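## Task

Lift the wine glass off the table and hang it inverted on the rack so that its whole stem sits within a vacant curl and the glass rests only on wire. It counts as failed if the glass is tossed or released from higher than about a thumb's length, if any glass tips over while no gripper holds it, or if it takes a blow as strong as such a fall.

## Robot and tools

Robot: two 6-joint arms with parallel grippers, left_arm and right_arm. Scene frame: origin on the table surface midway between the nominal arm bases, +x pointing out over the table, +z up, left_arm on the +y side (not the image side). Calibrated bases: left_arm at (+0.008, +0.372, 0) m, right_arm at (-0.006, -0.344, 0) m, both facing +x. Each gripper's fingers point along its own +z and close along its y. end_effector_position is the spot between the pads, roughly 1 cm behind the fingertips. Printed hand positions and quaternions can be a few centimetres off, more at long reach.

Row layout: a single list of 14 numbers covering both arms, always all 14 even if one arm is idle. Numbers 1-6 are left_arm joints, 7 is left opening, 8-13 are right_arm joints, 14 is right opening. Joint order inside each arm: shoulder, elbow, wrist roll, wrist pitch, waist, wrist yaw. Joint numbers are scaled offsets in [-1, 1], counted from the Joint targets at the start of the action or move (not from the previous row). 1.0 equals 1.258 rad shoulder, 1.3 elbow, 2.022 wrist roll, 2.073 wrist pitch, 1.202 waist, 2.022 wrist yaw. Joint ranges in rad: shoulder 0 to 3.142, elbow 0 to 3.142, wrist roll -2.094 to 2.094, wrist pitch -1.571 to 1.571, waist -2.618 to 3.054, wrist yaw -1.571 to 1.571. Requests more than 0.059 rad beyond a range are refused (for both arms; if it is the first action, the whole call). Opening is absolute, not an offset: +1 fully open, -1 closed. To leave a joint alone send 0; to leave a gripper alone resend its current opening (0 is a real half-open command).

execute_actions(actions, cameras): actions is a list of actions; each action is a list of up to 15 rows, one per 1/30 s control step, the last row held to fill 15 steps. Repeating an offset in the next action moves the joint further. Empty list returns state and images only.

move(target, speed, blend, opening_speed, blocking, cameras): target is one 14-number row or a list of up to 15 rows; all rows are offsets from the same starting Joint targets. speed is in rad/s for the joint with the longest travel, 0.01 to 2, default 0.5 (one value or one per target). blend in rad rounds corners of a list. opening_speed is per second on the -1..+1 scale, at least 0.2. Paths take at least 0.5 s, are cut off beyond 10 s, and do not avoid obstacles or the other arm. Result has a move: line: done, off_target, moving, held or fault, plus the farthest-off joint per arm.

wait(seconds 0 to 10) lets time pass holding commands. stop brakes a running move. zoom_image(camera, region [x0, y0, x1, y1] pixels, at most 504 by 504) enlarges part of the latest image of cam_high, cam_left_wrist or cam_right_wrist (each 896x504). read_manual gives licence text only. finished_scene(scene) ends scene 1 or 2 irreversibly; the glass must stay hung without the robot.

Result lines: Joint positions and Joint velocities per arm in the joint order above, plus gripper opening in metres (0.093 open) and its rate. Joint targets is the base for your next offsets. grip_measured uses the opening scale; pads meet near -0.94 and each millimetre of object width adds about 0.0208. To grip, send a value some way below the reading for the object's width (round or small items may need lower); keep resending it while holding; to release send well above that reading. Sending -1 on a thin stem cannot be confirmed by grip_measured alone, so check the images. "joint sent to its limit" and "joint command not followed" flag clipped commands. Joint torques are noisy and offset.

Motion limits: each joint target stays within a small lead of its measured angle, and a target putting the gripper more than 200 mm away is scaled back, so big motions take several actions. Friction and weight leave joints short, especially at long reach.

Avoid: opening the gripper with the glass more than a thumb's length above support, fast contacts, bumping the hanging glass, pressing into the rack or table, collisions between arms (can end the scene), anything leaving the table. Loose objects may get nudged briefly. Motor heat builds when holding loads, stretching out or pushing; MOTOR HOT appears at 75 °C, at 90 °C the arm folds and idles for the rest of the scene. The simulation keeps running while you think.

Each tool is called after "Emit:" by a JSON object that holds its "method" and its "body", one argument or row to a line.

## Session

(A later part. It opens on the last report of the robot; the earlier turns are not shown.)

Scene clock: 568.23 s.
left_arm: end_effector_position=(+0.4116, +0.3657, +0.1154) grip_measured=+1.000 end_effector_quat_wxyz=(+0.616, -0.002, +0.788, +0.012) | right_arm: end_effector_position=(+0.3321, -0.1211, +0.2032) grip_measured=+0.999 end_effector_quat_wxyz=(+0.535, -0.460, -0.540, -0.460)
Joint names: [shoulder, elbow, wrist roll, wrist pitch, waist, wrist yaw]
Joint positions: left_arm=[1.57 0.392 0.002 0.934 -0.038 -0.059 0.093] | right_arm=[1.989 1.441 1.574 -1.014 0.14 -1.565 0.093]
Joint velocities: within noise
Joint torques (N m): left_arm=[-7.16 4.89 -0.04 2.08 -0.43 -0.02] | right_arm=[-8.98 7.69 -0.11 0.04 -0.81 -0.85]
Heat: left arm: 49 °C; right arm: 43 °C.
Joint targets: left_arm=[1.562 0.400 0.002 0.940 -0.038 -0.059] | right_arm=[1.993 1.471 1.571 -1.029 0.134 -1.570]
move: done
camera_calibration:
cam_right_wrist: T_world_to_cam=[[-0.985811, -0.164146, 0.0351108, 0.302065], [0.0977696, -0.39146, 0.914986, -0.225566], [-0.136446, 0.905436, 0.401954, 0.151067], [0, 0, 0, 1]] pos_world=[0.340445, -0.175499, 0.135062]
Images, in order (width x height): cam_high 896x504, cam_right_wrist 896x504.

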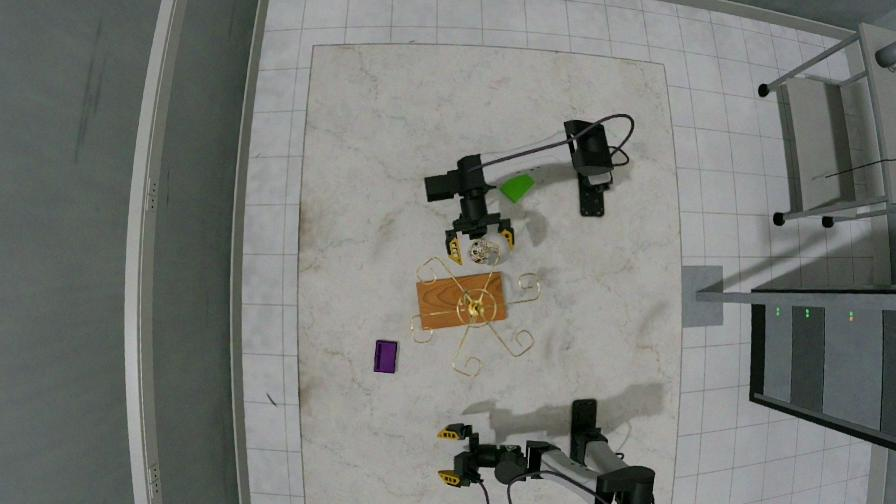

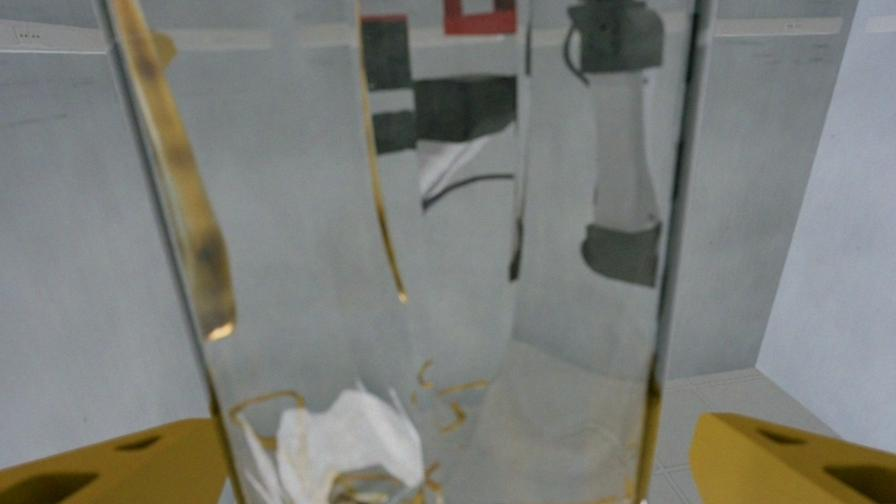

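Emit:
{"method": "move", "body": {
  "target": [
    [0,0,0,0,0,0,1,-0.0278,-0.0254,0,0.013,0,0,1],
    [0,0,0,0,0,0,1,-0.0739,-0.0862,0,0.0232,-0.0699,0,1]
  ],
  "speed": 0.12,
  "cameras": ["cam_high","cam_right_wrist"]
}}

Emit:
{"method": "zoom_image", "body": {
  "camera": "cam_high",
  "region": [450, 225, 520, 290]
}}

Scene clock: 592.73 s.
left_arm: end_effector_position=(+0.4116, +0.3657, +0.1154) grip_measured=+1.000 end_effector_quat_wxyz=(+0.616, -0.002, +0.788, +0.012) | right_arm: end_effector_position=(+0.3349, -0.1516, +0.2073) grip_measured=+0.999 end_effector_quat_wxyz=(+0.513, -0.481, -0.521, -0.484)
Joint names: [shoulder, elbow, wrist roll, wrist pitch, waist, wrist yaw]
Joint positions: left_arm=[1.57 0.392 0.002 0.934 -0.038 -0.059 0.093] | right_arm=[1.928 1.371 1.574 -0.999 0.055 -1.565 0.093]
Joint velocities: within noise
Joint torques (N m): left_arm=[-7.09 4.93 -0.08 2.04 -0.24 0.01] | right_arm=[-11.33 4.26 -0.14 0.46 -0.44 -0.83]
Heat: left arm: 49 °C; right arm: 43 °C.
Joint targets: left_arm=[1.562 0.400 0.002 0.940 -0.038 -0.059] | right_arm=[1.900 1.359 1.571 -0.981 0.050 -1.570]
move: done
camera_calibration:
cam_right_wrist: T_world_to_cam=[[-0.996421, -0.0798069, 0.0278668, 0.317465], [0.0575385, -0.398815, 0.915225, -0.229231], [-0.0619276, 0.913552, 0.401979, 0.15374], [0, 0, 0, 1]] pos_world=[0.339039, -0.206535, 0.139151]
Images, in order (width x height): cam_high 896x504, cam_right_wrist 896x504.

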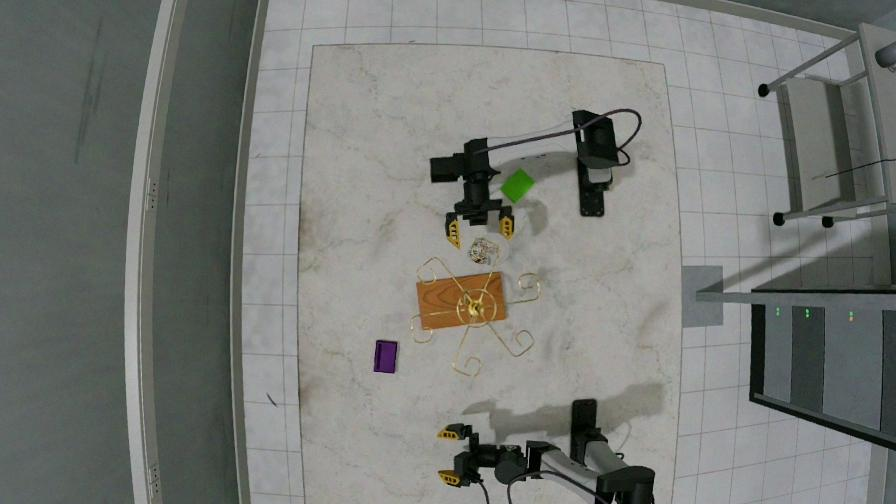

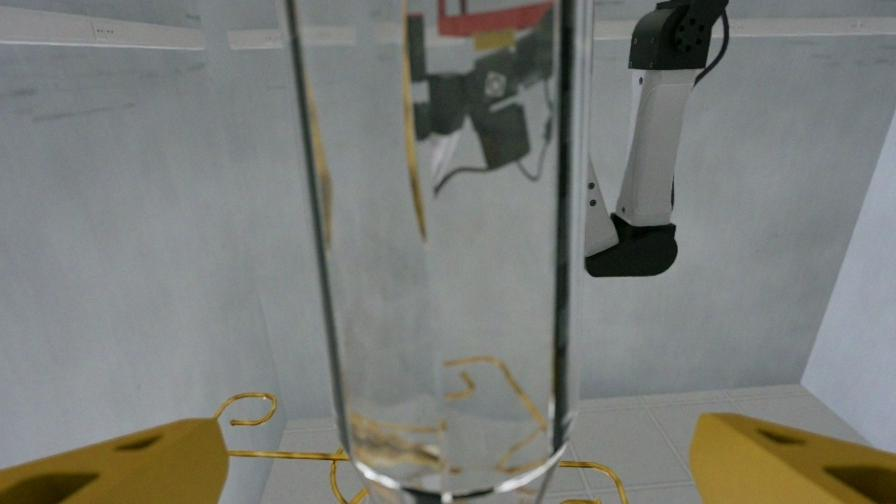

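Scaled by 7.200 from the camera's 896x504 image, which has a finer 1280x720 frame.

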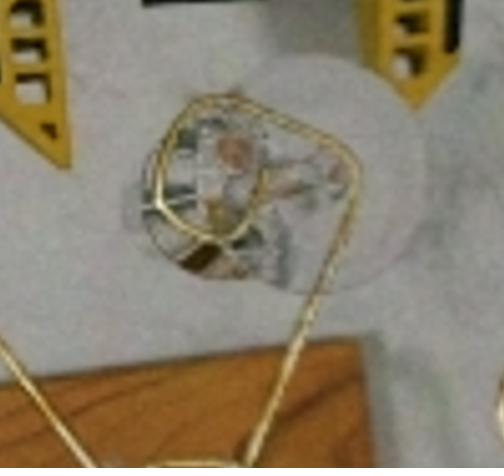

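Emit:
{"method": "move", "body": {
  "target": [
    [0,0,0,0,0,0,1,-0.0628,-0.0823,0,0.0135,-0.0849,0,1],
    [0,0,0,0,0,0,1,-0.1415,-0.1785,0,0.0265,-0.1764,0,1]
  ],
  "speed": 0.3,
  "blend": 0.02
}}

Emit:
{"method": "zoom_image", "body": {
  "camera": "cam_high",
  "region": [450, 225, 520, 290]
}}

Emit:
{"method": "zoom_image", "body": {
  "camera": "cam_right_wrist",
  "region": [250, 0, 700, 504]
}}

Scene clock: 602.07 s.
left_arm: end_effector_position=(+0.4116, +0.3657, +0.1154) grip_measured=+1.000 end_effector_quat_wxyz=(+0.616, -0.002, +0.788, +0.012) | right_arm: end_effector_position=(+0.3181, -0.2210, +0.2083) grip_measured=+0.999 end_effector_quat_wxyz=(-0.457, +0.532, +0.469, +0.537)
Joint names: [shoulder, elbow, wrist roll, wrist pitch, waist, wrist yaw]
Joint positions: left_arm=[1.57 0.392 0.002 0.934 -0.038 -0.059 0.093] | right_arm=[1.745 1.138 1.574 -0.944 -0.159 -1.565 0.093]
Joint velocities: within noise
Joint torques (N m): left_arm=[-7.38 5.07 -0.09 2.05 -0.39 -0.03] | right_arm=[-9.35 4.16 -0.11 0.41 -0.49 -0.84]
Heat: left arm: 49 °C; right arm: 45 °C.
Joint targets: left_arm=[1.562 0.400 0.002 0.940 -0.038 -0.059] | right_arm=[1.722 1.127 1.571 -0.926 -0.162 -1.570]
move: done
camera_calibration:
cam_left_wrist: T_world_to_cam=[[0.00468474, -0.999735, -0.0225243, 0.367558], [-0.619573, 0.0147785, -0.7848, 0.380347], [0.784925, 0.017632, -0.61934, -0.177478], [0, 0, 0, 1]] pos_world=[0.373238, 0.364969, 0.196856]
cam_right_wrist: T_world_to_cam=[[-0.990832, 0.133274, 0.0221467, 0.341676], [-0.0335036, -0.401197, 0.915379, -0.228461], [0.130881, 0.906245, 0.401984, 0.152709], [0, 0, 0, 1]] pos_world=[0.310902, -0.275586, 0.140174]

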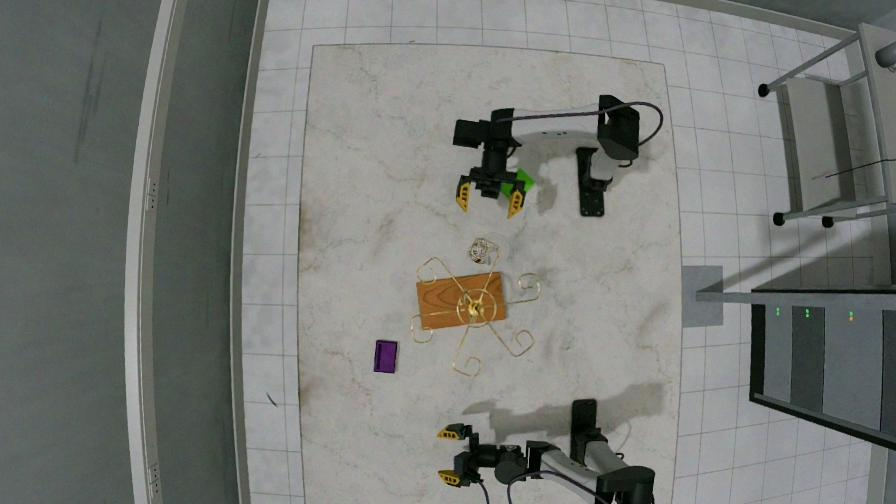

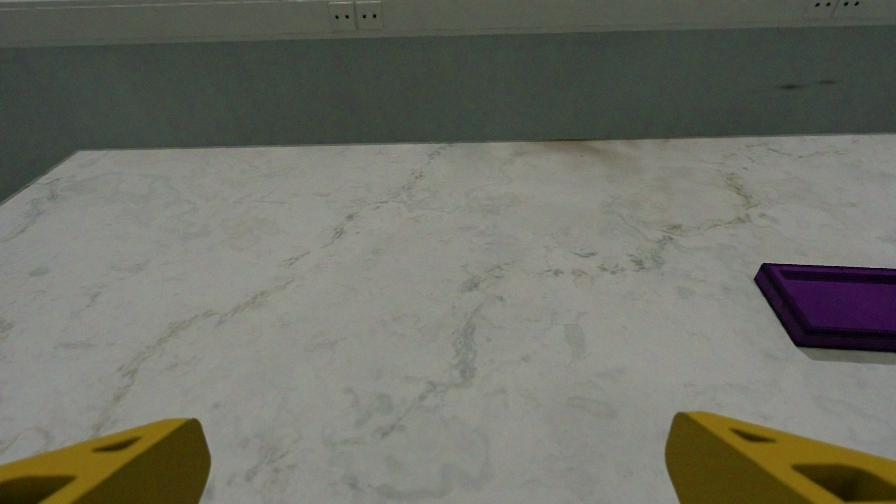

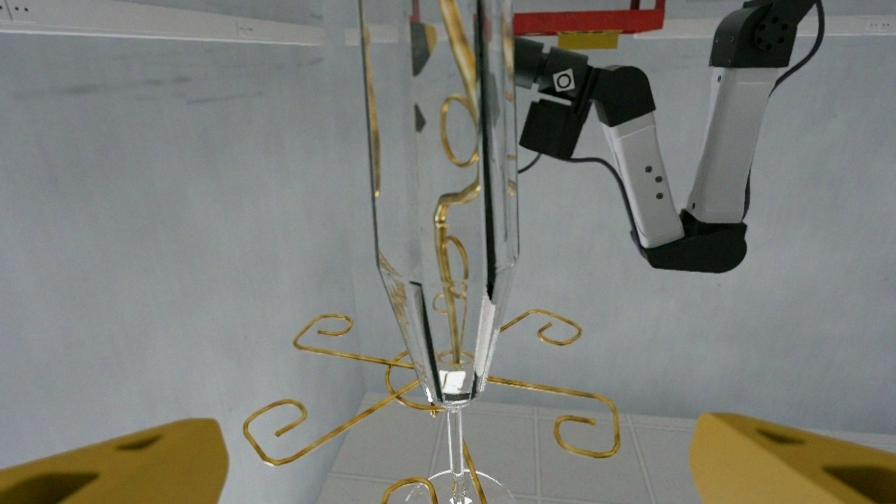

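Scaled by 7.200 from the camera's 896x504 image, which has a finer 1280x720 frame.

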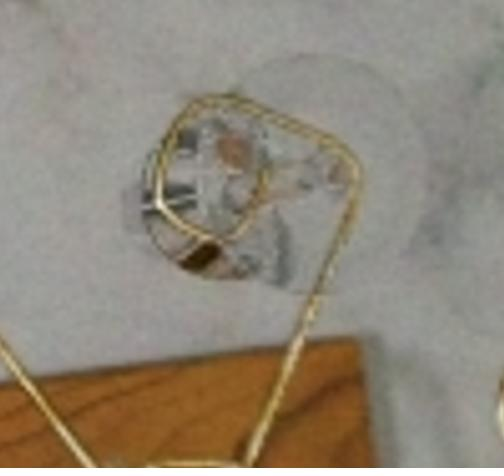

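Scaled by 1.000.

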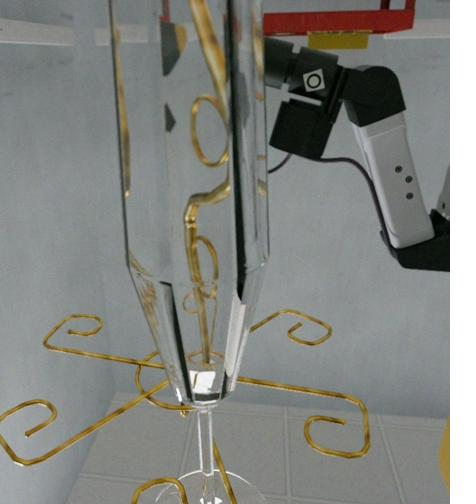

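Emit:
{"method": "finished_scene", "body": {
  "scene": 2
}}

The scene is finished: the task was done.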